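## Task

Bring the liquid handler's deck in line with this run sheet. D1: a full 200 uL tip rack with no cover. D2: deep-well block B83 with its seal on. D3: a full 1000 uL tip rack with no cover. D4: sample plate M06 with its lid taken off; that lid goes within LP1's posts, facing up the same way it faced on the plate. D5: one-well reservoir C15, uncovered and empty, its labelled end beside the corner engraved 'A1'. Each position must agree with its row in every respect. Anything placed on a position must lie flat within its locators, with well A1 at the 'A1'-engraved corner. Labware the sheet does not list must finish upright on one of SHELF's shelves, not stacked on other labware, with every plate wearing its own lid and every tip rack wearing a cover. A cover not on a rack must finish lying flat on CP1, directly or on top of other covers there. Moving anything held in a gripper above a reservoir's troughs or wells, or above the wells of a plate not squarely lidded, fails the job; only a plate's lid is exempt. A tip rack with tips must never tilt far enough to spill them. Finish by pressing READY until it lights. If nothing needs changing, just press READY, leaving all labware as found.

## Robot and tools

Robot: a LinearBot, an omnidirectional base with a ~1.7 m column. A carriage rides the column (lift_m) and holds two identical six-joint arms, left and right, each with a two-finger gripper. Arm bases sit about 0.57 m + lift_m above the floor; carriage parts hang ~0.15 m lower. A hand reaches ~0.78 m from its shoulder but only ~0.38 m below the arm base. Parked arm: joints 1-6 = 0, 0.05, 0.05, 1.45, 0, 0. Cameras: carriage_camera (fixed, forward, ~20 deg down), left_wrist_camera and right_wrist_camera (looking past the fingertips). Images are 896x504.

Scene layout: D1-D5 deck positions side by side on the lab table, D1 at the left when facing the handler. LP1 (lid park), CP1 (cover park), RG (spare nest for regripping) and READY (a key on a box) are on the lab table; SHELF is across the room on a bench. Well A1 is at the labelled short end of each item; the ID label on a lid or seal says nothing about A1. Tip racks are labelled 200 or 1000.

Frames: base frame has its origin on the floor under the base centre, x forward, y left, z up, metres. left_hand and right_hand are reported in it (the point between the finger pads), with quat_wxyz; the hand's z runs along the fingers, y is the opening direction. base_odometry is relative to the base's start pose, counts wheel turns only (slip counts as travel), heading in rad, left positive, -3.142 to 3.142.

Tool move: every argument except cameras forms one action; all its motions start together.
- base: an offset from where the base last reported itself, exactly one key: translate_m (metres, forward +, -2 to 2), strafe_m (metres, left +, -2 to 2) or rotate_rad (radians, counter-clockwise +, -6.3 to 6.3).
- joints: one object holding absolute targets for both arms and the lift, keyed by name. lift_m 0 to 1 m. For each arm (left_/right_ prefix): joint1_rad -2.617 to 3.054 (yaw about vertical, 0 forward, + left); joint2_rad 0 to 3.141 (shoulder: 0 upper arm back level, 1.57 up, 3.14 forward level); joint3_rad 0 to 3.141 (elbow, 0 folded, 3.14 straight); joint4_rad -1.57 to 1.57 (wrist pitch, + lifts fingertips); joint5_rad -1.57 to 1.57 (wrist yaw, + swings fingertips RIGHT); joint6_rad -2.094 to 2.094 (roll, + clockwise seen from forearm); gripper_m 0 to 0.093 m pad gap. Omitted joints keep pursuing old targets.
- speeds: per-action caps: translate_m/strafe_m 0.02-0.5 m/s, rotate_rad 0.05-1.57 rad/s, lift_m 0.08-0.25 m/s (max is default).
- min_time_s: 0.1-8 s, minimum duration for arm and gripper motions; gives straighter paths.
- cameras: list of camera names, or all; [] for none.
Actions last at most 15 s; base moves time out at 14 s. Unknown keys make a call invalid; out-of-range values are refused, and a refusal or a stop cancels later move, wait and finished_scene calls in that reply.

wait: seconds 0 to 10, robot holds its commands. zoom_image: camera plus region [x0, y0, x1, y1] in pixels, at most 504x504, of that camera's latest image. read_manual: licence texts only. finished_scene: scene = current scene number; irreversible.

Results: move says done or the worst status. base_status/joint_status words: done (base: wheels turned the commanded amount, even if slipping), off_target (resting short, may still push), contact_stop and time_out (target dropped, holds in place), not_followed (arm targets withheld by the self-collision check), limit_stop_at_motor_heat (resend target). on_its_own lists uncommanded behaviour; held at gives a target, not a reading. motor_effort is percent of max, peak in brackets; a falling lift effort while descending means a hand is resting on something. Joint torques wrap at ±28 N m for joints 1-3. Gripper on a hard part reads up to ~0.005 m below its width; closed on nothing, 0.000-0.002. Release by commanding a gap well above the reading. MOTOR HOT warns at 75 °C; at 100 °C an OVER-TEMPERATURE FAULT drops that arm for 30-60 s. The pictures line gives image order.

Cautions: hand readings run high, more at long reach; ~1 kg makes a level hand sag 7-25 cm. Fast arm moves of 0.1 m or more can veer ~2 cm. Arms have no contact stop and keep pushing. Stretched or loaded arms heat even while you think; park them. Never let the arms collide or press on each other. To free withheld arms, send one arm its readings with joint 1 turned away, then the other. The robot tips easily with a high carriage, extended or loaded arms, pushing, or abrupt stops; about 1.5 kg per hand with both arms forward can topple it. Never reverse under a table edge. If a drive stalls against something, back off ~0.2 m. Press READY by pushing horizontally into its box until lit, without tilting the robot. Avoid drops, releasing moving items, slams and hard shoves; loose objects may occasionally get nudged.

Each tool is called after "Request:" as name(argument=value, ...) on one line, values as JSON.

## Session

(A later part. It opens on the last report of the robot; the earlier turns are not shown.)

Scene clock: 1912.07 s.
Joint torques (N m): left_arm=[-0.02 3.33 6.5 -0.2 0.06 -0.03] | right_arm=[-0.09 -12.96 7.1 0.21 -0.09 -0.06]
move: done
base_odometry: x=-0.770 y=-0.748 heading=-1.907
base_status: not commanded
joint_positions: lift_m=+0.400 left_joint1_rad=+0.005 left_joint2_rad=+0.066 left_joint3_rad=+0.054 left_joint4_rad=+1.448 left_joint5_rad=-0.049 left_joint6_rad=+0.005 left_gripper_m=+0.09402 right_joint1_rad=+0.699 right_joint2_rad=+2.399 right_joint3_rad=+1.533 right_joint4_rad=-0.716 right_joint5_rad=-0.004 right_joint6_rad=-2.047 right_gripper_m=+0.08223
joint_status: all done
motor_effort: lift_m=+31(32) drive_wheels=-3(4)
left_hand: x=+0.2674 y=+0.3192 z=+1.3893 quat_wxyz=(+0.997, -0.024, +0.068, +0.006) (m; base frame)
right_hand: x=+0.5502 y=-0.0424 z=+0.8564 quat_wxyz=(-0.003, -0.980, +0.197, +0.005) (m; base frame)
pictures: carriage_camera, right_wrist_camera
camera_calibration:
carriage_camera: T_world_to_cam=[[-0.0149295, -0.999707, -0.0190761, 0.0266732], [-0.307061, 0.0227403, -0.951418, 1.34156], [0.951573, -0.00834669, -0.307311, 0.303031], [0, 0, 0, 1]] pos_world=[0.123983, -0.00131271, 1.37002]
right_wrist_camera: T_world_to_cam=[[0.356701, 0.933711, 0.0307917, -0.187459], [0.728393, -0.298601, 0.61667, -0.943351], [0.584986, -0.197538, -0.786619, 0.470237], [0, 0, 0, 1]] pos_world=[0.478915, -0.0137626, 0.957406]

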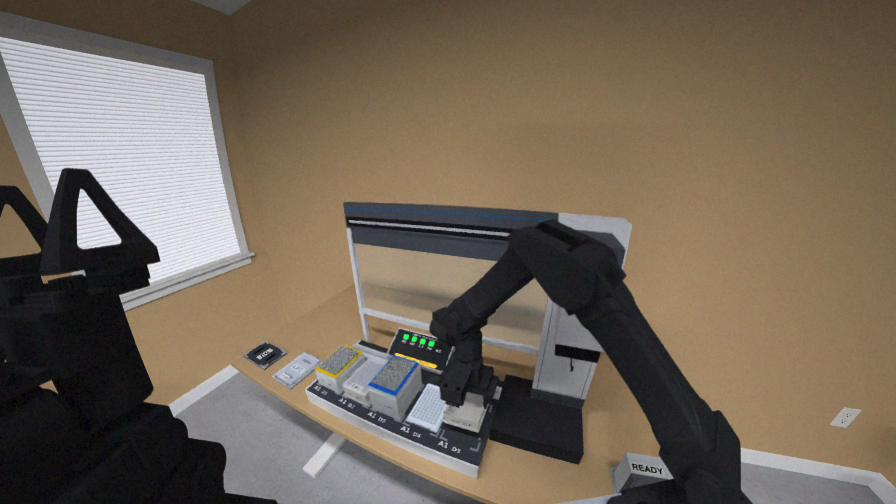

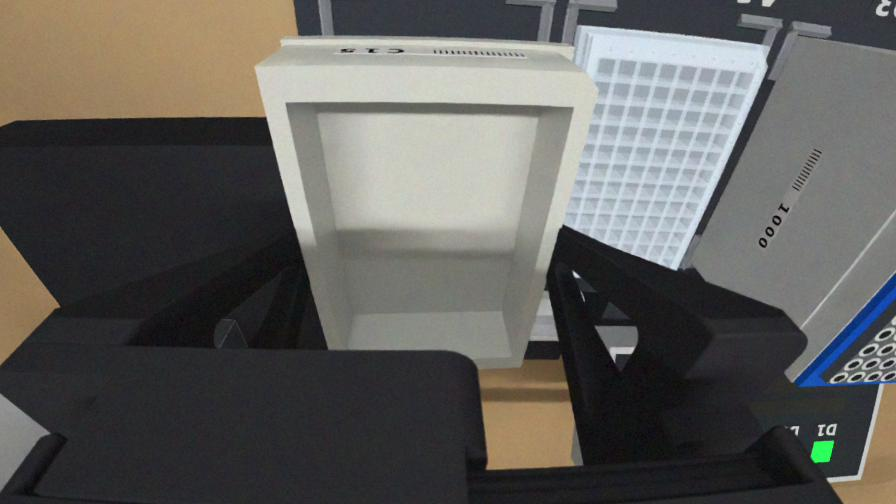

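Request:
move(joints={"lift_m": 0.385}, speeds={"lift_m": 0.08}, cameras=["right_wrist_camera"])

Request:
zoom_image(camera="right_wrist_camera", region=[280, 0, 600, 80])

Scene clock: 1931.97 s.
Joint torques (N m): left_arm=[0.01 3.36 6.54 -0.22 0.06 -0.03] | right_arm=[-0.14 -12.94 7.12 0.21 -0.09 -0.06]
move: done
base_odometry: x=-0.770 y=-0.748 heading=-1.907
base_status: not commanded
joint_positions: lift_m=+0.385 left_joint1_rad=+0.005 left_joint2_rad=+0.066 left_joint3_rad=+0.054 left_joint4_rad=+1.448 left_joint5_rad=-0.049 left_joint6_rad=+0.005 left_gripper_m=+0.09402 right_joint1_rad=+0.699 right_joint2_rad=+2.399 right_joint3_rad=+1.533 right_joint4_rad=-0.716 right_joint5_rad=-0.004 right_joint6_rad=-2.047 right_gripper_m=+0.08223
joint_status: all done
motor_effort: lift_m=+27(33) drive_wheels=+0(3)
left_hand: x=+0.2674 y=+0.3192 z=+1.3743 quat_wxyz=(+0.997, -0.024, +0.068, +0.006) (m; base frame)
right_hand: x=+0.5503 y=-0.0423 z=+0.8414 quat_wxyz=(-0.003, -0.980, +0.197, +0.005) (m; base frame)
pictures: right_wrist_camera
camera_calibration:
right_wrist_camera: T_world_to_cam=[[0.356683, 0.933696, 0.0314583, -0.187713], [0.728032, -0.298904, 0.616949, -0.934222], [0.585445, -0.197153, -0.786374, 0.457939], [0, 0, 0, 1]] pos_world=[0.478999, -0.0136915, 0.942384]

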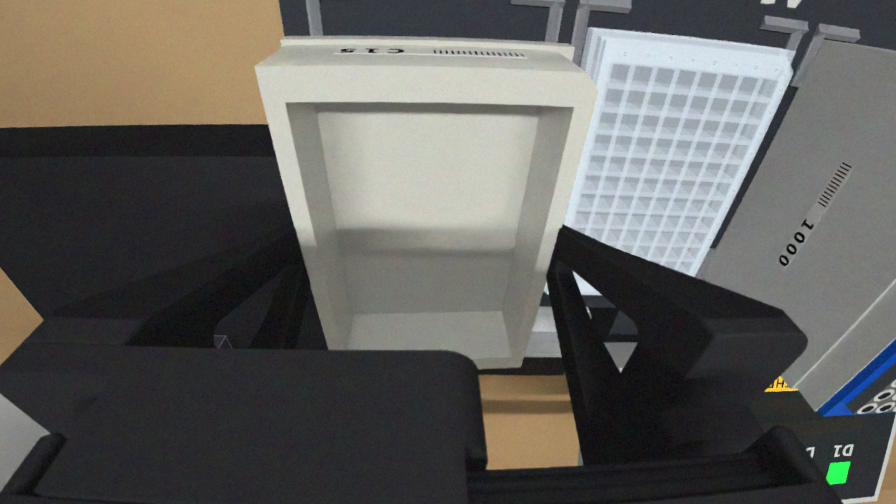

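Scaled by 1.575.

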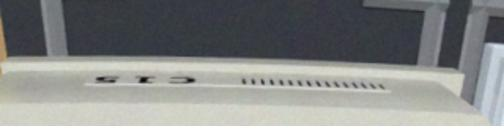

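Request:
move(base={"translate_m": -0.0051}, speeds={"translate_m": 0.02}, cameras=[])

Request:
move(base={"strafe_m": 0.005}, joints={"lift_m": 0.375}, speeds={"strafe_m": 0.02, "lift_m": 0.08}, cameras=["right_wrist_camera"])

Request:
zoom_image(camera="right_wrist_camera", region=[260, 0, 600, 85])

Scene clock: 2042.77 s.
Joint torques (N m): left_arm=[0.02 3.41 6.53 -0.23 0.07 -0.03] | right_arm=[0.01 -12.96 7.12 0.19 -0.09 -0.06]
move: done
base_odometry: x=-0.768 y=-0.743 heading=-1.907
base_status: done
joint_positions: lift_m=+0.385 left_joint1_rad=+0.005 left_joint2_rad=+0.066 left_joint3_rad=+0.054 left_joint4_rad=+1.448 left_joint5_rad=-0.049 left_joint6_rad=+0.005 left_gripper_m=+0.09402 right_joint1_rad=+0.699 right_joint2_rad=+2.399 right_joint3_rad=+1.533 right_joint4_rad=-0.716 right_joint5_rad=-0.004 right_joint6_rad=-2.047 right_gripper_m=+0.08223
joint_status: not commanded
motor_effort: lift_m=+31(33) drive_wheels=+1(14)
left_hand: x=+0.2674 y=+0.3192 z=+1.3743 quat_wxyz=(+0.997, -0.024, +0.068, +0.006) (m; base frame)
right_hand: x=+0.5503 y=-0.0423 z=+0.8414 quat_wxyz=(-0.003, -0.980, +0.197, +0.005) (m; base frame)
pictures: none
No camera images: "cameras" was empty.

Scene clock: 2043.50 s.
Joint torques (N m): left_arm=[-0.03 3.3 6.56 -0.2 0.06 -0.03] | right_arm=[-0.24 -13.27 7.01 0.2 -0.1 -0.06]
move: done
base_odometry: x=-0.764 y=-0.744 heading=-1.907
base_status: done
joint_positions: lift_m=+0.375 left_joint1_rad=+0.005 left_joint2_rad=+0.066 left_joint3_rad=+0.054 left_joint4_rad=+1.448 left_joint5_rad=-0.049 left_joint6_rad=+0.005 left_gripper_m=+0.09402 right_joint1_rad=+0.699 right_joint2_rad=+2.402 right_joint3_rad=+1.533 right_joint4_rad=-0.716 right_joint5_rad=-0.004 right_joint6_rad=-2.047 right_gripper_m=+0.08223
joint_status: all done
motor_effort: lift_m=+29(34) drive_wheels=+0(4)
left_hand: x=+0.2674 y=+0.3192 z=+1.3643 quat_wxyz=(+0.997, -0.024, +0.068, +0.007) (m; base frame)
right_hand: x=+0.5499 y=-0.0427 z=+0.8303 quat_wxyz=(-0.004, -0.980, +0.197, +0.006) (m; base frame)
pictures: right_wrist_camera
camera_calibration:
right_wrist_camera: T_world_to_cam=[[0.356745, 0.933748, 0.0291252, -0.184956], [0.729293, -0.297845, 0.615971, -0.927005], [0.583837, -0.198504, -0.78723, 0.450939], [0, 0, 0, 1]] pos_world=[0.478765, -0.0138883, 0.931388]

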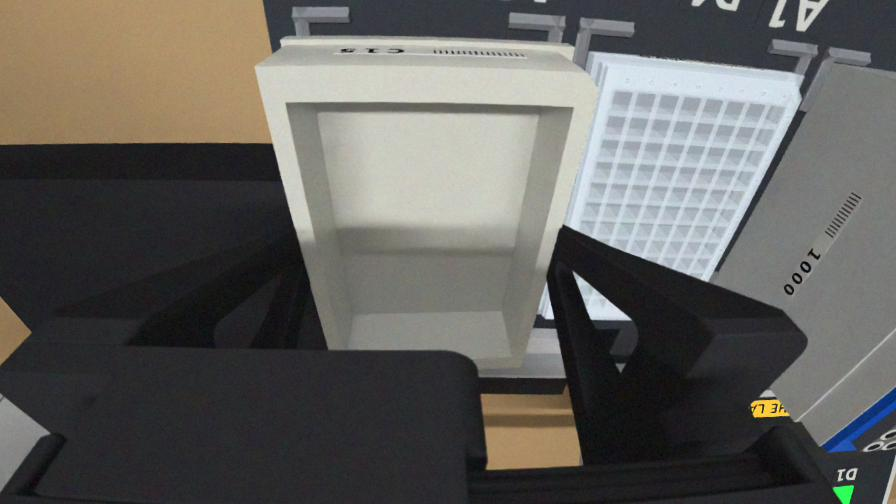

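Scaled by 1.482.

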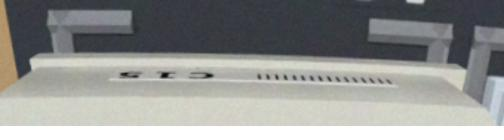

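Request:
move(cameras=["right_wrist_camera"])

Scene clock: 2063.80 s.
Joint torques (N m): left_arm=[-0.05 3.37 6.5 -0.21 0.06 -0.03] | right_arm=[-0.12 -13.2 7.04 0.2 -0.09 -0.06]
base_odometry: x=-0.764 y=-0.744 heading=-1.907
base_status: done
joint_positions: lift_m=+0.375 left_joint1_rad=+0.005 left_joint2_rad=+0.066 left_joint3_rad=+0.054 left_joint4_rad=+1.448 left_joint5_rad=-0.049 left_joint6_rad=+0.005 left_gripper_m=+0.09402 right_joint1_rad=+0.699 right_joint2_rad=+2.402 right_joint3_rad=+1.533 right_joint4_rad=-0.716 right_joint5_rad=-0.004 right_joint6_rad=-2.047 right_gripper_m=+0.08223
joint_status: all done
motor_effort: lift_m=+31(34) drive_wheels=+0(4)
left_hand: x=+0.2674 y=+0.3192 z=+1.3643 quat_wxyz=(+0.997, -0.024, +0.068, +0.007) (m; base frame)
right_hand: x=+0.5499 y=-0.0427 z=+0.8303 quat_wxyz=(-0.004, -0.980, +0.197, +0.006) (m; base frame)
pictures: right_wrist_camera
camera_calibration:
right_wrist_camera: T_world_to_cam=[[0.356745, 0.933748, 0.0291252, -0.184956], [0.729293, -0.297845, 0.615971, -0.927005], [0.583837, -0.198504, -0.78723, 0.450939], [0, 0, 0, 1]] pos_world=[0.478765, -0.0138883, 0.931388]

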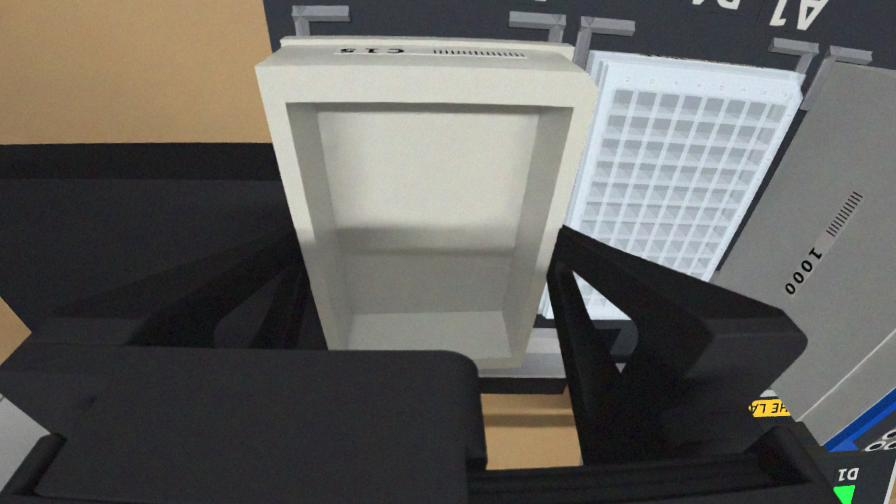

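Request:
zoom_image(camera="right_wrist_camera", region=[260, 0, 600, 85])

Request:
zoom_image(camera="right_wrist_camera", region=[270, 0, 370, 60])

Request:
zoom_image(camera="right_wrist_camera", region=[490, 0, 590, 60])

Scaled by 1.482.

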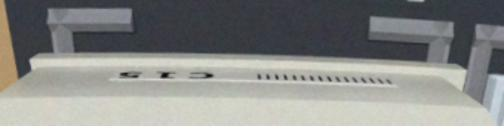

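Scaled by 5.040.

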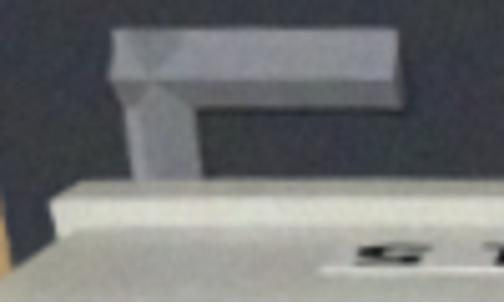

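Scaled by 5.040.

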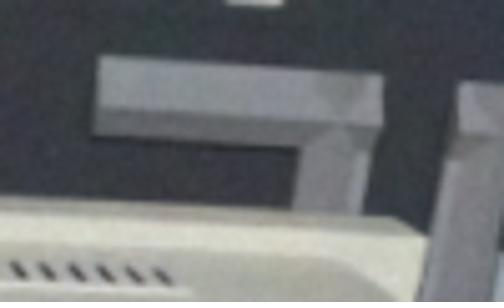

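Request:
move(joints={"lift_m": 0.362}, speeds={"lift_m": 0.08}, cameras=["right_wrist_camera"])

Request:
zoom_image(camera="right_wrist_camera", region=[260, 0, 360, 60])

Request:
zoom_image(camera="right_wrist_camera", region=[500, 0, 600, 60])

Scene clock: 2117.00 s.
Joint torques (N m): left_arm=[-0.03 3.4 6.52 -0.21 0.06 -0.02] | right_arm=[-0.13 -13.15 7.16 0.2 -0.09 -0.06]
move: done
base_odometry: x=-0.764 y=-0.744 heading=-1.907
base_status: not commanded
joint_positions: lift_m=+0.362 left_joint1_rad=+0.005 left_joint2_rad=+0.066 left_joint3_rad=+0.054 left_joint4_rad=+1.448 left_joint5_rad=-0.049 left_joint6_rad=+0.005 left_gripper_m=+0.09402 right_joint1_rad=+0.699 right_joint2_rad=+2.402 right_joint3_rad=+1.533 right_joint4_rad=-0.715 right_joint5_rad=-0.004 right_joint6_rad=-2.047 right_gripper_m=+0.08223
joint_status: all done
motor_effort: lift_m=+30(33) drive_wheels=+0(4)
left_hand: x=+0.2674 y=+0.3192 z=+1.3513 quat_wxyz=(+0.997, -0.024, +0.068, +0.007) (m; base frame)
right_hand: x=+0.5500 y=-0.0426 z=+0.8173 quat_wxyz=(-0.004, -0.980, +0.197, +0.006) (m; base frame)
pictures: right_wrist_camera
camera_calibration:
right_wrist_camera: T_world_to_cam=[[0.356736, 0.93374, 0.0294585, -0.184928], [0.729113, -0.297996, 0.616111, -0.919069], [0.584067, -0.198311, -0.787108, 0.440477], [0, 0, 0, 1]] pos_world=[0.478807, -0.0138528, 0.918399]

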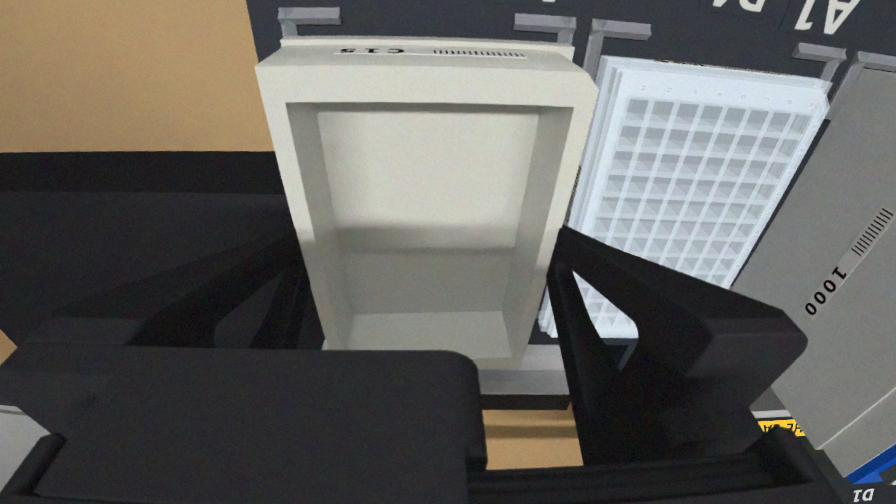

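Scaled by 5.040.

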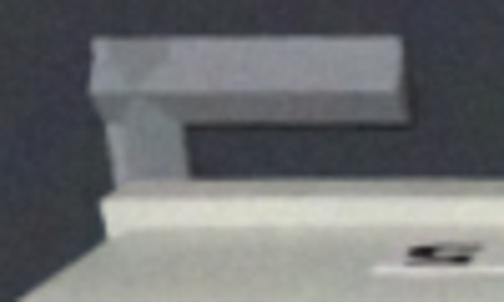

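Scaled by 5.040.

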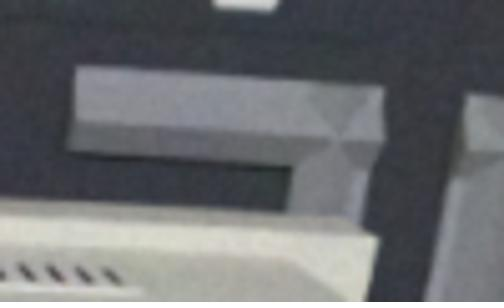

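Request:
move(base={"translate_m": -0.0016}, speeds={"translate_m": 0.02}, cameras=["right_wrist_camera"])

Request:
zoom_image(camera="right_wrist_camera", region=[260, 0, 360, 60])

Request:
zoom_image(camera="right_wrist_camera", region=[500, 0, 600, 60])

Scene clock: 2148.70 s.
Joint torques (N m): left_arm=[0.02 3.37 6.52 -0.22 0.06 -0.03] | right_arm=[0.01 -13.16 7.04 0.2 -0.09 -0.06]
move: done
base_odometry: x=-0.763 y=-0.743 heading=-1.907
base_status: done
joint_positions: lift_m=+0.362 left_joint1_rad=+0.005 left_joint2_rad=+0.066 left_joint3_rad=+0.054 left_joint4_rad=+1.448 left_joint5_rad=-0.049 left_joint6_rad=+0.005 left_gripper_m=+0.09402 right_joint1_rad=+0.699 right_joint2_rad=+2.402 right_joint3_rad=+1.533 right_joint4_rad=-0.715 right_joint5_rad=-0.004 right_joint6_rad=-2.047 right_gripper_m=+0.08223
joint_status: not commanded
motor_effort: lift_m=+31(33) drive_wheels=+0(9)
left_hand: x=+0.2673 y=+0.3192 z=+1.3513 quat_wxyz=(+0.997, -0.024, +0.067, +0.007) (m; base frame)
right_hand: x=+0.5500 y=-0.0426 z=+0.8173 quat_wxyz=(-0.004, -0.980, +0.197, +0.006) (m; base frame)
pictures: right_wrist_camera
camera_calibration:
right_wrist_camera: T_world_to_cam=[[0.356736, 0.93374, 0.0294585, -0.184928], [0.729113, -0.297996, 0.616111, -0.919069], [0.584067, -0.198311, -0.787108, 0.440477], [0, 0, 0, 1]] pos_world=[0.478807, -0.0138528, 0.918399]

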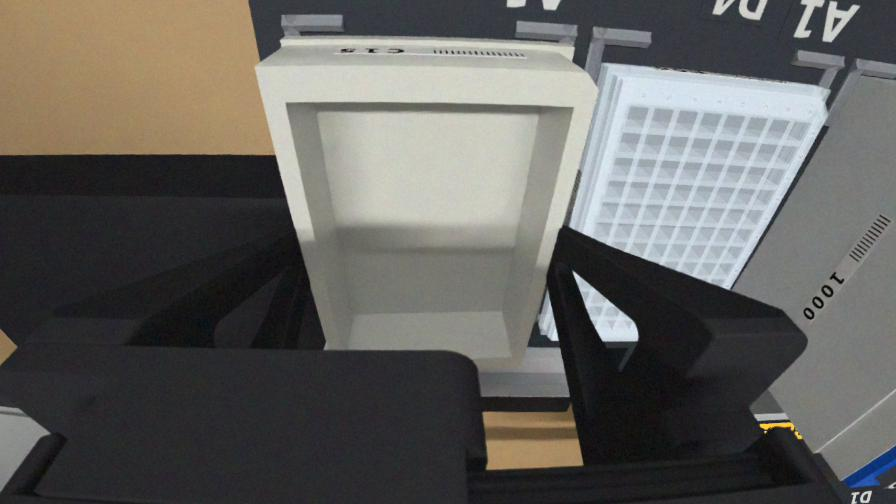

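Scaled by 5.040.

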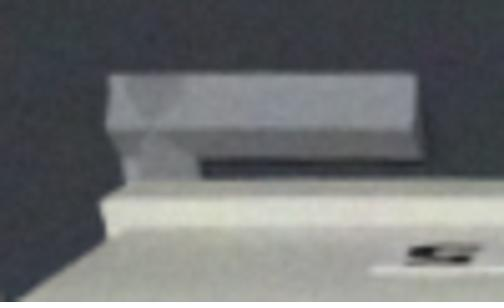

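Scaled by 5.040.

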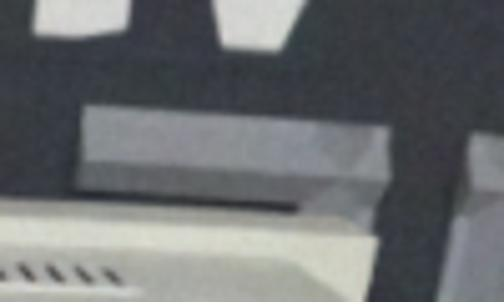

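Request:
move(joints={"lift_m": 0.357}, speeds={"lift_m": 0.08}, cameras=["right_wrist_camera"])

Request:
zoom_image(camera="right_wrist_camera", region=[260, 0, 360, 60])

Request:
zoom_image(camera="right_wrist_camera", region=[500, 0, 600, 60])

Scene clock: 2171.50 s.
Joint torques (N m): left_arm=[-0.03 3.33 6.52 -0.2 0.07 -0.03] | right_arm=[-0.13 -13.24 6.97 0.2 -0.08 -0.05]
move: done
base_odometry: x=-0.763 y=-0.743 heading=-1.907
base_status: not commanded
joint_positions: lift_m=+0.357 left_joint1_rad=+0.005 left_joint2_rad=+0.066 left_joint3_rad=+0.054 left_joint4_rad=+1.448 left_joint5_rad=-0.049 left_joint6_rad=+0.005 left_gripper_m=+0.09402 right_joint1_rad=+0.699 right_joint2_rad=+2.402 right_joint3_rad=+1.533 right_joint4_rad=-0.716 right_joint5_rad=-0.003 right_joint6_rad=-2.049 right_gripper_m=+0.08223
joint_status: all done
motor_effort: lift_m=+31(34) drive_wheels=+1(4)
left_hand: x=+0.2673 y=+0.3192 z=+1.3464 quat_wxyz=(+0.997, -0.024, +0.067, +0.007) (m; base frame)
right_hand: x=+0.5499 y=-0.0428 z=+0.8122 quat_wxyz=(-0.004, -0.981, +0.196, +0.006) (m; base frame)
pictures: right_wrist_camera
camera_calibration:
right_wrist_camera: T_world_to_cam=[[0.355305, 0.934318, 0.028436, -0.182916], [0.729632, -0.296225, 0.61635, -0.916339], [0.58429, -0.198244, -0.786959, 0.436186], [0, 0, 0, 1]] pos_world=[0.478723, -0.0140693, 0.913247]

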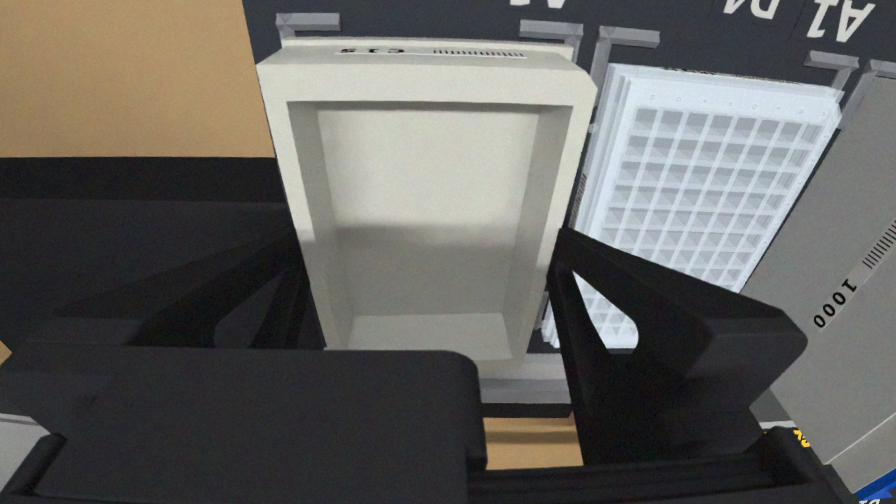

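Scaled by 5.040.

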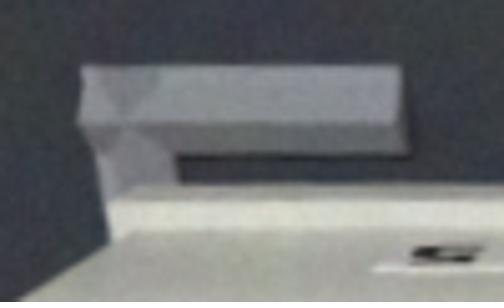

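Scaled by 5.040.

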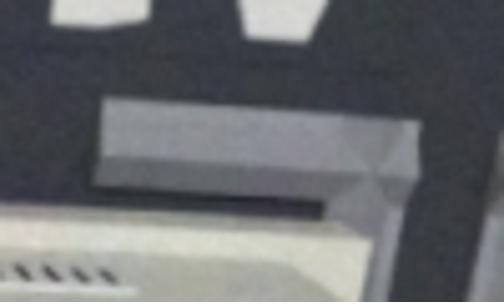

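Request:
zoom_image(camera="right_wrist_camera", region=[0, 140, 280, 210])

Request:
zoom_image(camera="right_wrist_camera", region=[230, 0, 290, 170])

Request:
zoom_image(camera="right_wrist_camera", region=[580, 0, 896, 180])

Request:
zoom_image(camera="right_wrist_camera", region=[530, 180, 770, 360])

Scaled by 1.800.

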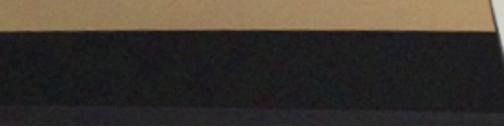

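Scaled by 2.965.

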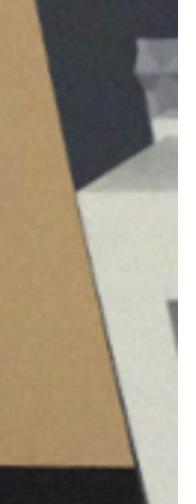

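Scaled by 1.595.

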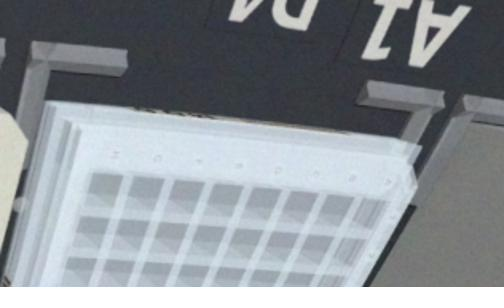

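Scaled by 2.100.

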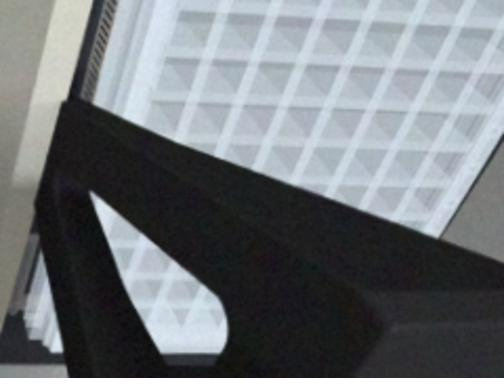

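Request:
move(cameras=["carriage_camera"])

Request:
zoom_image(camera="carriage_camera", region=[380, 280, 580, 480])

Scene clock: 2331.73 s.
Joint torques (N m): left_arm=[-0.03 3.34 6.5 -0.22 0.06 -0.04] | right_arm=[-0.13 -13.23 7.04 0.2 -0.1 -0.04]
base_odometry: x=-0.763 y=-0.743 heading=-1.907
base_status: not commanded
joint_positions: lift_m=+0.357 left_joint1_rad=+0.005 left_joint2_rad=+0.066 left_joint3_rad=+0.054 left_joint4_rad=+1.448 left_joint5_rad=-0.049 left_joint6_rad=+0.005 left_gripper_m=+0.09402 right_joint1_rad=+0.699 right_joint2_rad=+2.402 right_joint3_rad=+1.533 right_joint4_rad=-0.716 right_joint5_rad=-0.003 right_joint6_rad=-2.049 right_gripper_m=+0.08223
joint_status: all done
motor_effort: lift_m=+29(34) drive_wheels=-2(4)
left_hand: x=+0.2673 y=+0.3192 z=+1.3464 quat_wxyz=(+0.997, -0.024, +0.067, +0.007) (m; base frame)
right_hand: x=+0.5499 y=-0.0428 z=+0.8122 quat_wxyz=(-0.004, -0.981, +0.196, +0.006) (m; base frame)
pictures: carriage_camera
camera_calibration:
carriage_camera: T_world_to_cam=[[-0.0149295, -0.999707, -0.0190761, 0.0258533], [-0.307061, 0.0227403, -0.951418, 1.30067], [0.951573, -0.00834669, -0.307311, 0.289823], [0, 0, 0, 1]] pos_world=[0.123983, -0.00131271, 1.32704]

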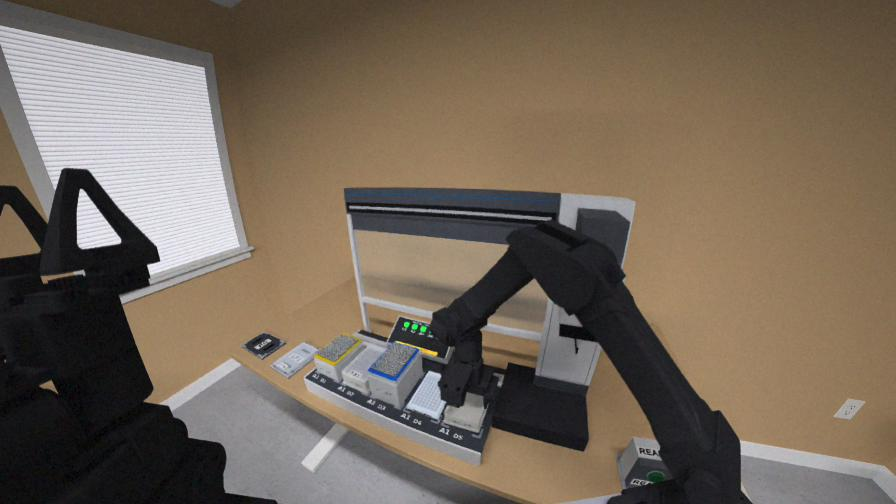

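Scaled by 2.520.

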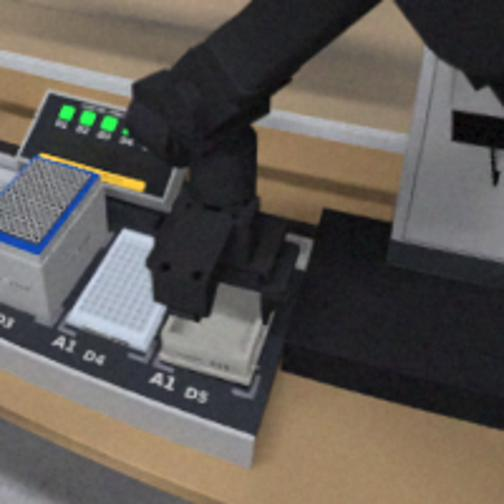

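Request:
zoom_image(camera="carriage_camera", region=[435, 390, 495, 450])

Request:
zoom_image(camera="carriage_camera", region=[400, 370, 500, 450])

Scaled by 8.400.

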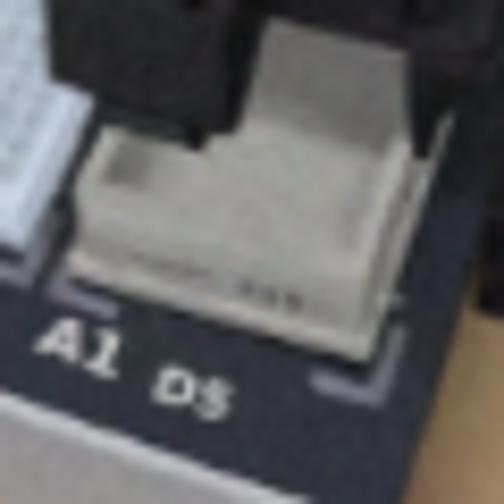

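Scaled by 5.040.

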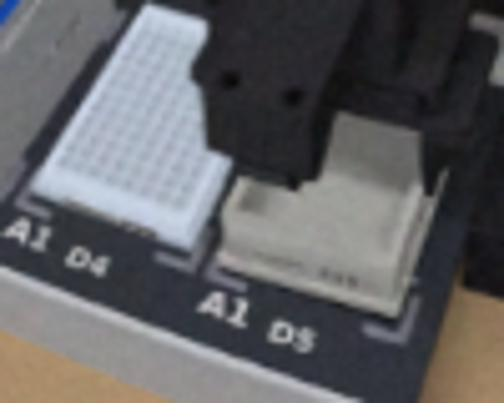

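Request:
zoom_image(camera="carriage_camera", region=[470, 365, 520, 445])

Request:
zoom_image(camera="carriage_camera", region=[435, 410, 485, 450])

Scaled by 6.300.

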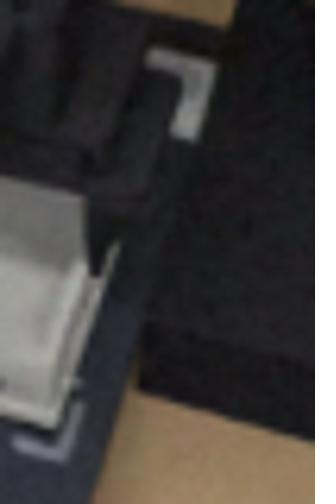

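Scaled by 10.080.

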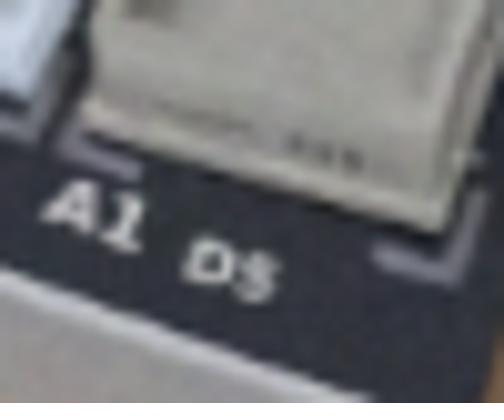

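Request:
move(cameras=["right_wrist_camera"])

Request:
zoom_image(camera="right_wrist_camera", region=[590, 60, 730, 160])

Request:
zoom_image(camera="right_wrist_camera", region=[730, 60, 870, 160])

Request:
zoom_image(camera="right_wrist_camera", region=[560, 160, 700, 260])

Request:
zoom_image(camera="right_wrist_camera", region=[690, 200, 830, 300])

Scene clock: 2373.30 s.
Joint torques (N m): left_arm=[-0.03 3.33 6.52 -0.22 0.06 -0.03] | right_arm=[-0.14 -13.24 7.02 0.2 -0.1 -0.04]
base_odometry: x=-0.763 y=-0.743 heading=-1.907
base_status: not commanded
joint_positions: lift_m=+0.357 left_joint1_rad=+0.005 left_joint2_rad=+0.066 left_joint3_rad=+0.054 left_joint4_rad=+1.448 left_joint5_rad=-0.049 left_joint6_rad=+0.005 left_gripper_m=+0.09402 right_joint1_rad=+0.699 right_joint2_rad=+2.402 right_joint3_rad=+1.533 right_joint4_rad=-0.716 right_joint5_rad=-0.003 right_joint6_rad=-2.049 right_gripper_m=+0.08223
joint_status: all done
motor_effort: lift_m=+29(34) drive_wheels=-3(4)
left_hand: x=+0.2673 y=+0.3192 z=+1.3464 quat_wxyz=(+0.997, -0.024, +0.067, +0.007) (m; base frame)
right_hand: x=+0.5499 y=-0.0428 z=+0.8122 quat_wxyz=(-0.004, -0.981, +0.196, +0.006) (m; base frame)
pictures: right_wrist_camera
camera_calibration:
right_wrist_camera: T_world_to_cam=[[0.355305, 0.934318, 0.028436, -0.182916], [0.729632, -0.296225, 0.61635, -0.916339], [0.58429, -0.198244, -0.786959, 0.436186], [0, 0, 0, 1]] pos_world=[0.478723, -0.0140693, 0.913247]

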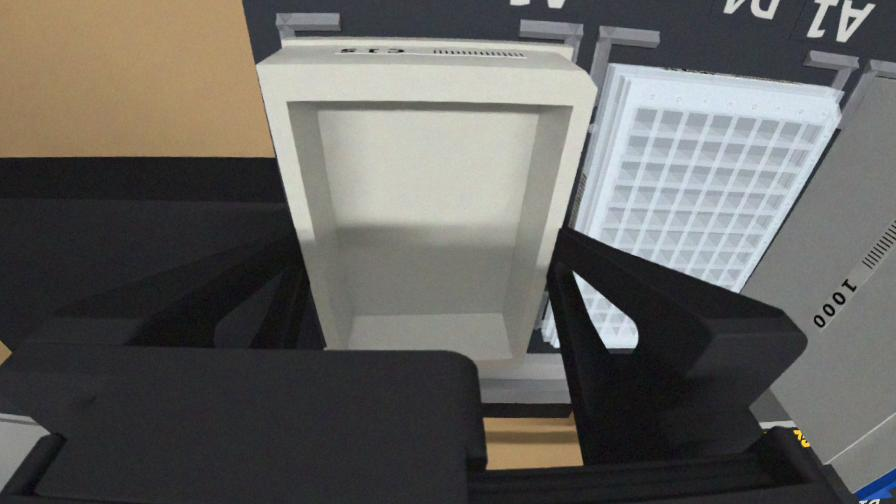

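Scaled by 3.600.

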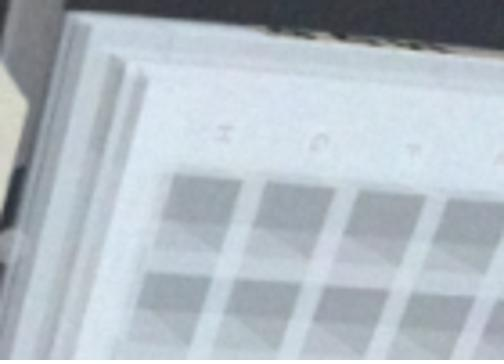

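Scaled by 3.600.

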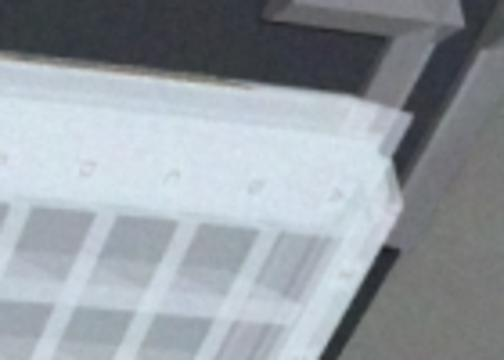

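Scaled by 3.600.

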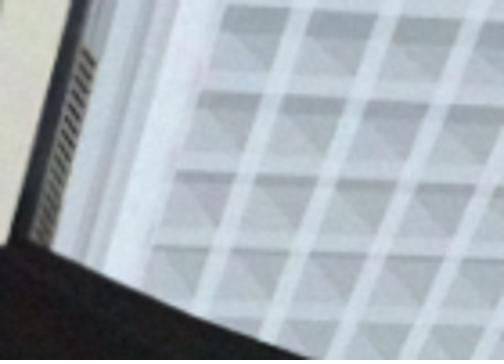

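Scaled by 3.600.

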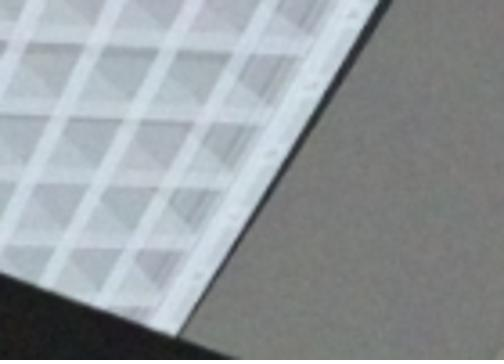

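Request:
zoom_image(camera="right_wrist_camera", region=[460, 330, 600, 430])

Request:
zoom_image(camera="right_wrist_camera", region=[270, 300, 370, 370])

Scaled by 3.600.

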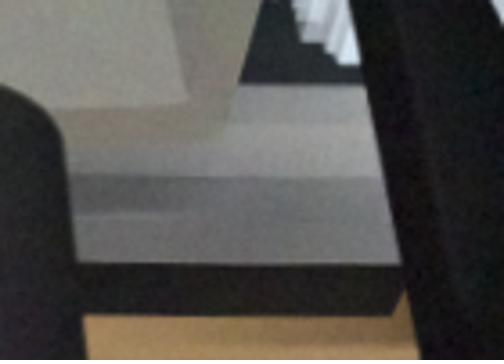

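Scaled by 5.040.

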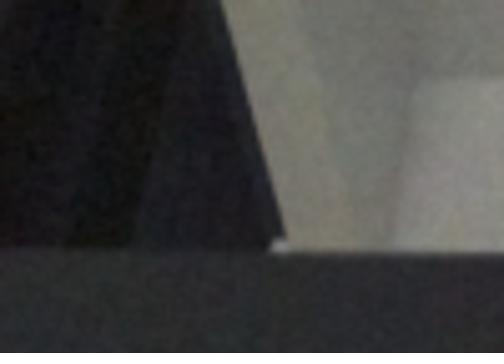

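Request:
move(joints={"lift_m": 0.377}, speeds={"lift_m": 0.08}, cameras=[])

Request:
move(joints={"right_joint2_rad": 2.365, "right_joint3_rad": 1.474, "right_joint4_rad": -0.635, "right_joint5_rad": 0.025}, min_time_s=3, cameras=["right_wrist_camera"])

Request:
zoom_image(camera="right_wrist_camera", region=[240, 0, 420, 70])

Request:
zoom_image(camera="right_wrist_camera", region=[480, 0, 660, 70])

Scene clock: 2477.97 s.
Joint torques (N m): left_arm=[-0.08 3.37 6.54 -0.22 0.06 -0.04] | right_arm=[-0.05 -13.22 6.87 0.21 -0.1 -0.04]
move: done
base_odometry: x=-0.763 y=-0.743 heading=-1.907
base_status: not commanded
joint_positions: lift_m=+0.377 left_joint1_rad=+0.005 left_joint2_rad=+0.066 left_joint3_rad=+0.054 left_joint4_rad=+1.448 left_joint5_rad=-0.049 left_joint6_rad=+0.005 left_gripper_m=+0.09402 right_joint1_rad=+0.699 right_joint2_rad=+2.402 right_joint3_rad=+1.534 right_joint4_rad=-0.716 right_joint5_rad=-0.003 right_joint6_rad=-2.049 right_gripper_m=+0.08223
joint_status: all done
motor_effort: lift_m=+31(42) drive_wheels=-3(4)
left_hand: x=+0.2673 y=+0.3192 z=+1.3660 quat_wxyz=(+0.997, -0.024, +0.067, +0.007) (m; base frame)
right_hand: x=+0.5501 y=-0.0427 z=+0.8320 quat_wxyz=(-0.004, -0.981, +0.196, +0.005) (m; base frame)
pictures: none
No camera images: "cameras" was empty.

Scene clock: 2481.27 s.
Joint torques (N m): left_arm=[-0.03 3.34 6.52 -0.22 0.07 -0.04] | right_arm=[-0.13 -16.39 5.42 0.36 0.01 -0.04]
move: done
base_odometry: x=-0.763 y=-0.743 heading=-1.907
base_status: not commanded
joint_positions: lift_m=+0.377 left_joint1_rad=+0.005 left_joint2_rad=+0.066 left_joint3_rad=+0.054 left_joint4_rad=+1.448 left_joint5_rad=-0.049 left_joint6_rad=+0.005 left_gripper_m=+0.09402 right_joint1_rad=+0.699 right_joint2_rad=+2.402 right_joint3_rad=+1.481 right_joint4_rad=-0.654 right_joint5_rad=+0.012 right_joint6_rad=-2.049 right_gripper_m=+0.08223
joint_status: all done
motor_effort: lift_m=+33(37) drive_wheels=-3(4)
left_hand: x=+0.2673 y=+0.3192 z=+1.3660 quat_wxyz=(+0.997, -0.024, +0.067, +0.007) (m; base frame)
right_hand: x=+0.5471 y=-0.0485 z=+0.8214 quat_wxyz=(-0.006, -0.981, +0.196, -0.003) (m; base frame)
pictures: right_wrist_camera
camera_calibration:
right_wrist_camera: T_world_to_cam=[[0.354697, 0.934526, 0.0291801, -0.177157], [0.719341, -0.292695, 0.629982, -0.927042], [0.597275, -0.202462, -0.776061, 0.427645], [0, 0, 0, 1]] pos_world=[0.474275, -0.0192014, 0.921068]

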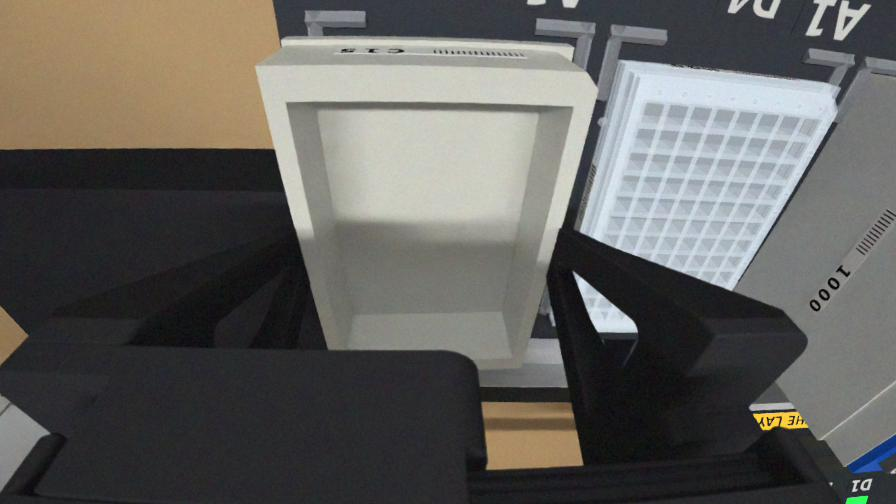

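Scaled by 2.800.

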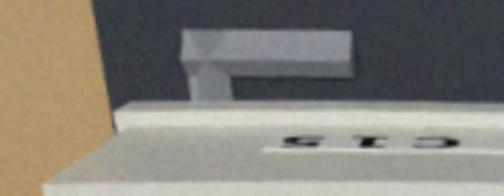

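Scaled by 2.800.

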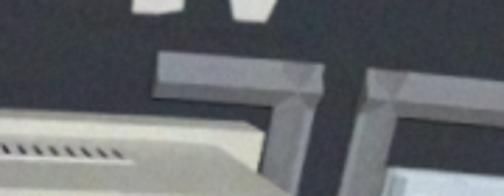

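Request:
move(joints={"right_joint2_rad": 2.399, "right_joint3_rad": 1.474, "right_joint4_rad": -0.600, "right_joint5_rad": 0.036}, min_time_s=3, cameras=["right_wrist_camera"])

Request:
zoom_image(camera="right_wrist_camera", region=[250, 0, 390, 70])

Request:
zoom_image(camera="right_wrist_camera", region=[510, 0, 650, 70])

Scene clock: 2494.27 s.
Joint torques (N m): left_arm=[-0.03 3.37 6.5 -0.23 0.06 -0.03] | right_arm=[-0.14 -13.12 5.48 0.44 0.02 -0.04]
move: done
MOTOR HOT: joint 2 (shoulder) of the right arm reports 75 °C; the controller stops that arm at 100 °C. To cool a motor, set the load down, stop pushing, or move to a pose that needs little force.
base_odometry: x=-0.763 y=-0.743 heading=-1.907
base_status: not commanded
joint_positions: lift_m=+0.377 left_joint1_rad=+0.005 left_joint2_rad=+0.066 left_joint3_rad=+0.054 left_joint4_rad=+1.448 left_joint5_rad=-0.049 left_joint6_rad=+0.005 left_gripper_m=+0.09402 right_joint1_rad=+0.699 right_joint2_rad=+2.402 right_joint3_rad=+1.481 right_joint4_rad=-0.620 right_joint5_rad=+0.023 right_joint6_rad=-2.049 right_gripper_m=+0.08223
joint_status: all done
motor_effort: lift_m=+33(37) drive_wheels=-4(4)
left_hand: x=+0.2673 y=+0.3192 z=+1.3660 quat_wxyz=(+0.997, -0.024, +0.067, +0.007) (m; base frame)
right_hand: x=+0.5548 y=-0.0446 z=+0.8214 quat_wxyz=(+0.004, -0.980, +0.196, -0.018) (m; base frame)
pictures: right_wrist_camera
camera_calibration:
right_wrist_camera: T_world_to_cam=[[0.353441, 0.933913, 0.0537272, -0.203038], [0.697927, -0.301503, 0.649611, -0.93606], [0.622878, -0.192101, -0.758366, 0.39565], [0, 0, 0, 1]] pos_world=[0.478621, -0.0166007, 0.919031]

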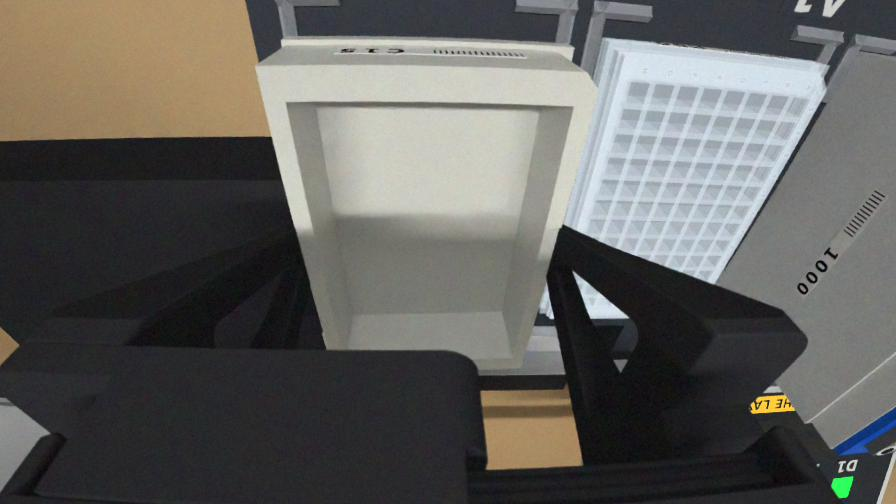

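Scaled by 3.600.

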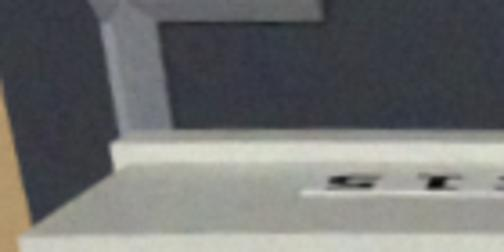

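Scaled by 3.600.

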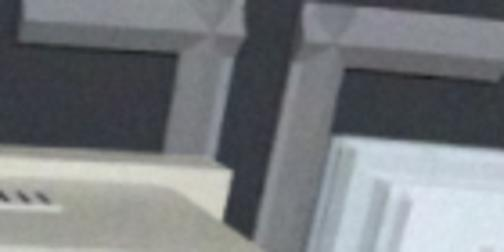

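Request:
move(base={"translate_m": -0.005}, speeds={"translate_m": 0.02}, cameras=[])

Request:
move(base={"strafe_m": 0.0024}, joints={"lift_m": 0.37}, speeds={"strafe_m": 0.02, "lift_m": 0.08}, cameras=["right_wrist_camera"])

Request:
zoom_image(camera="right_wrist_camera", region=[250, 0, 390, 70])

Request:
zoom_image(camera="right_wrist_camera", region=[510, 0, 650, 70])

Scene clock: 2504.03 s.
Joint torques (N m): left_arm=[-0.08 3.37 6.5 -0.23 0.06 -0.03] | right_arm=[-0.2 -13.12 5.48 0.42 0.01 -0.04]
move: done
MOTOR HOT: still on. Joint 2 (shoulder) of the right arm reports 74 °C.
base_odometry: x=-0.762 y=-0.738 heading=-1.908
base_status: done
joint_positions: lift_m=+0.377 left_joint1_rad=+0.005 left_joint2_rad=+0.066 left_joint3_rad=+0.054 left_joint4_rad=+1.448 left_joint5_rad=-0.049 left_joint6_rad=+0.005 left_gripper_m=+0.09402 right_joint1_rad=+0.699 right_joint2_rad=+2.402 right_joint3_rad=+1.481 right_joint4_rad=-0.617 right_joint5_rad=+0.025 right_joint6_rad=-2.049 right_gripper_m=+0.08223
joint_status: not commanded
motor_effort: lift_m=+35(38) drive_wheels=-3(8)
left_hand: x=+0.2673 y=+0.3192 z=+1.3660 quat_wxyz=(+0.997, -0.024, +0.067, +0.007) (m; base frame)
right_hand: x=+0.5556 y=-0.0443 z=+0.8214 quat_wxyz=(+0.005, -0.980, +0.196, -0.020) (m; base frame)
pictures: none
No camera images: "cameras" was empty.

Scene clock: 2504.73 s.
Joint torques (N m): left_arm=[0.06 3.37 6.54 -0.22 0.06 -0.02] | right_arm=[-0.03 -13.31 6.02 0.36 -0.03 -0.04]
move: done
MOTOR HOT: still on. Joint 2 (shoulder) of the right arm reports 74 °C.
base_odometry: x=-0.760 y=-0.739 heading=-1.908
base_status: done
joint_positions: lift_m=+0.370 left_joint1_rad=+0.005 left_joint2_rad=+0.066 left_joint3_rad=+0.054 left_joint4_rad=+1.448 left_joint5_rad=-0.049 left_joint6_rad=+0.005 left_gripper_m=+0.09402 right_joint1_rad=+0.698 right_joint2_rad=+2.403 right_joint3_rad=+1.474 right_joint4_rad=-0.610 right_joint5_rad=+0.027 right_joint6_rad=-2.049 right_gripper_m=+0.08223
joint_status: all done
motor_effort: lift_m=+31(34) drive_wheels=+0(8)
left_hand: x=+0.2673 y=+0.3192 z=+1.3593 quat_wxyz=(+0.997, -0.024, +0.067, +0.007) (m; base frame)
right_hand: x=+0.5550 y=-0.0456 z=+0.8131 quat_wxyz=(+0.004, -0.980, +0.196, -0.021) (m; base frame)
pictures: right_wrist_camera
camera_calibration:
right_wrist_camera: T_world_to_cam=[[0.353692, 0.93385, 0.0531572, -0.201386], [0.694902, -0.300382, 0.653362, -0.93248], [0.62611, -0.19415, -0.755177, 0.384546], [0, 0, 0, 1]] pos_world=[0.478442, -0.0173767, 0.910353]

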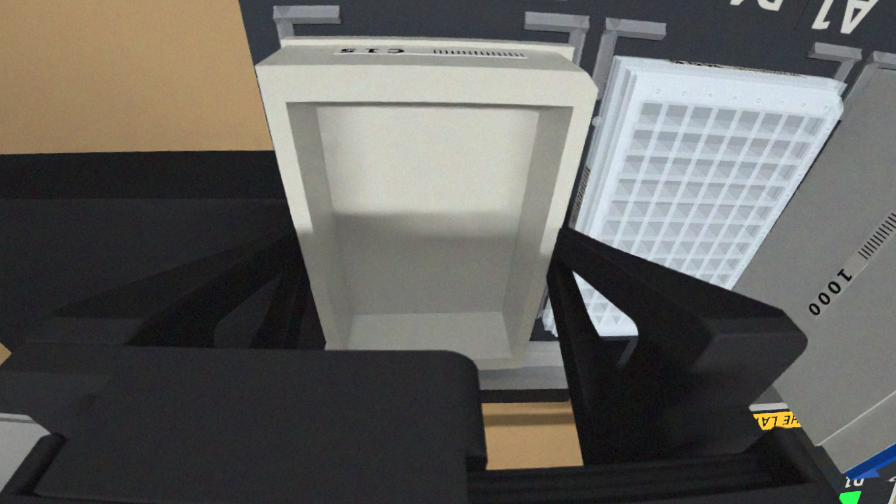

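Scaled by 3.600.

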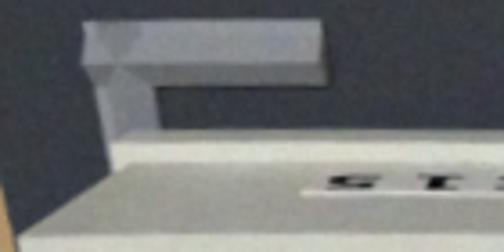

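Scaled by 3.600.

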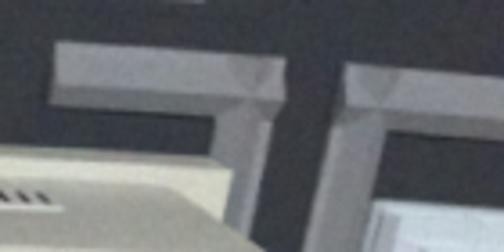

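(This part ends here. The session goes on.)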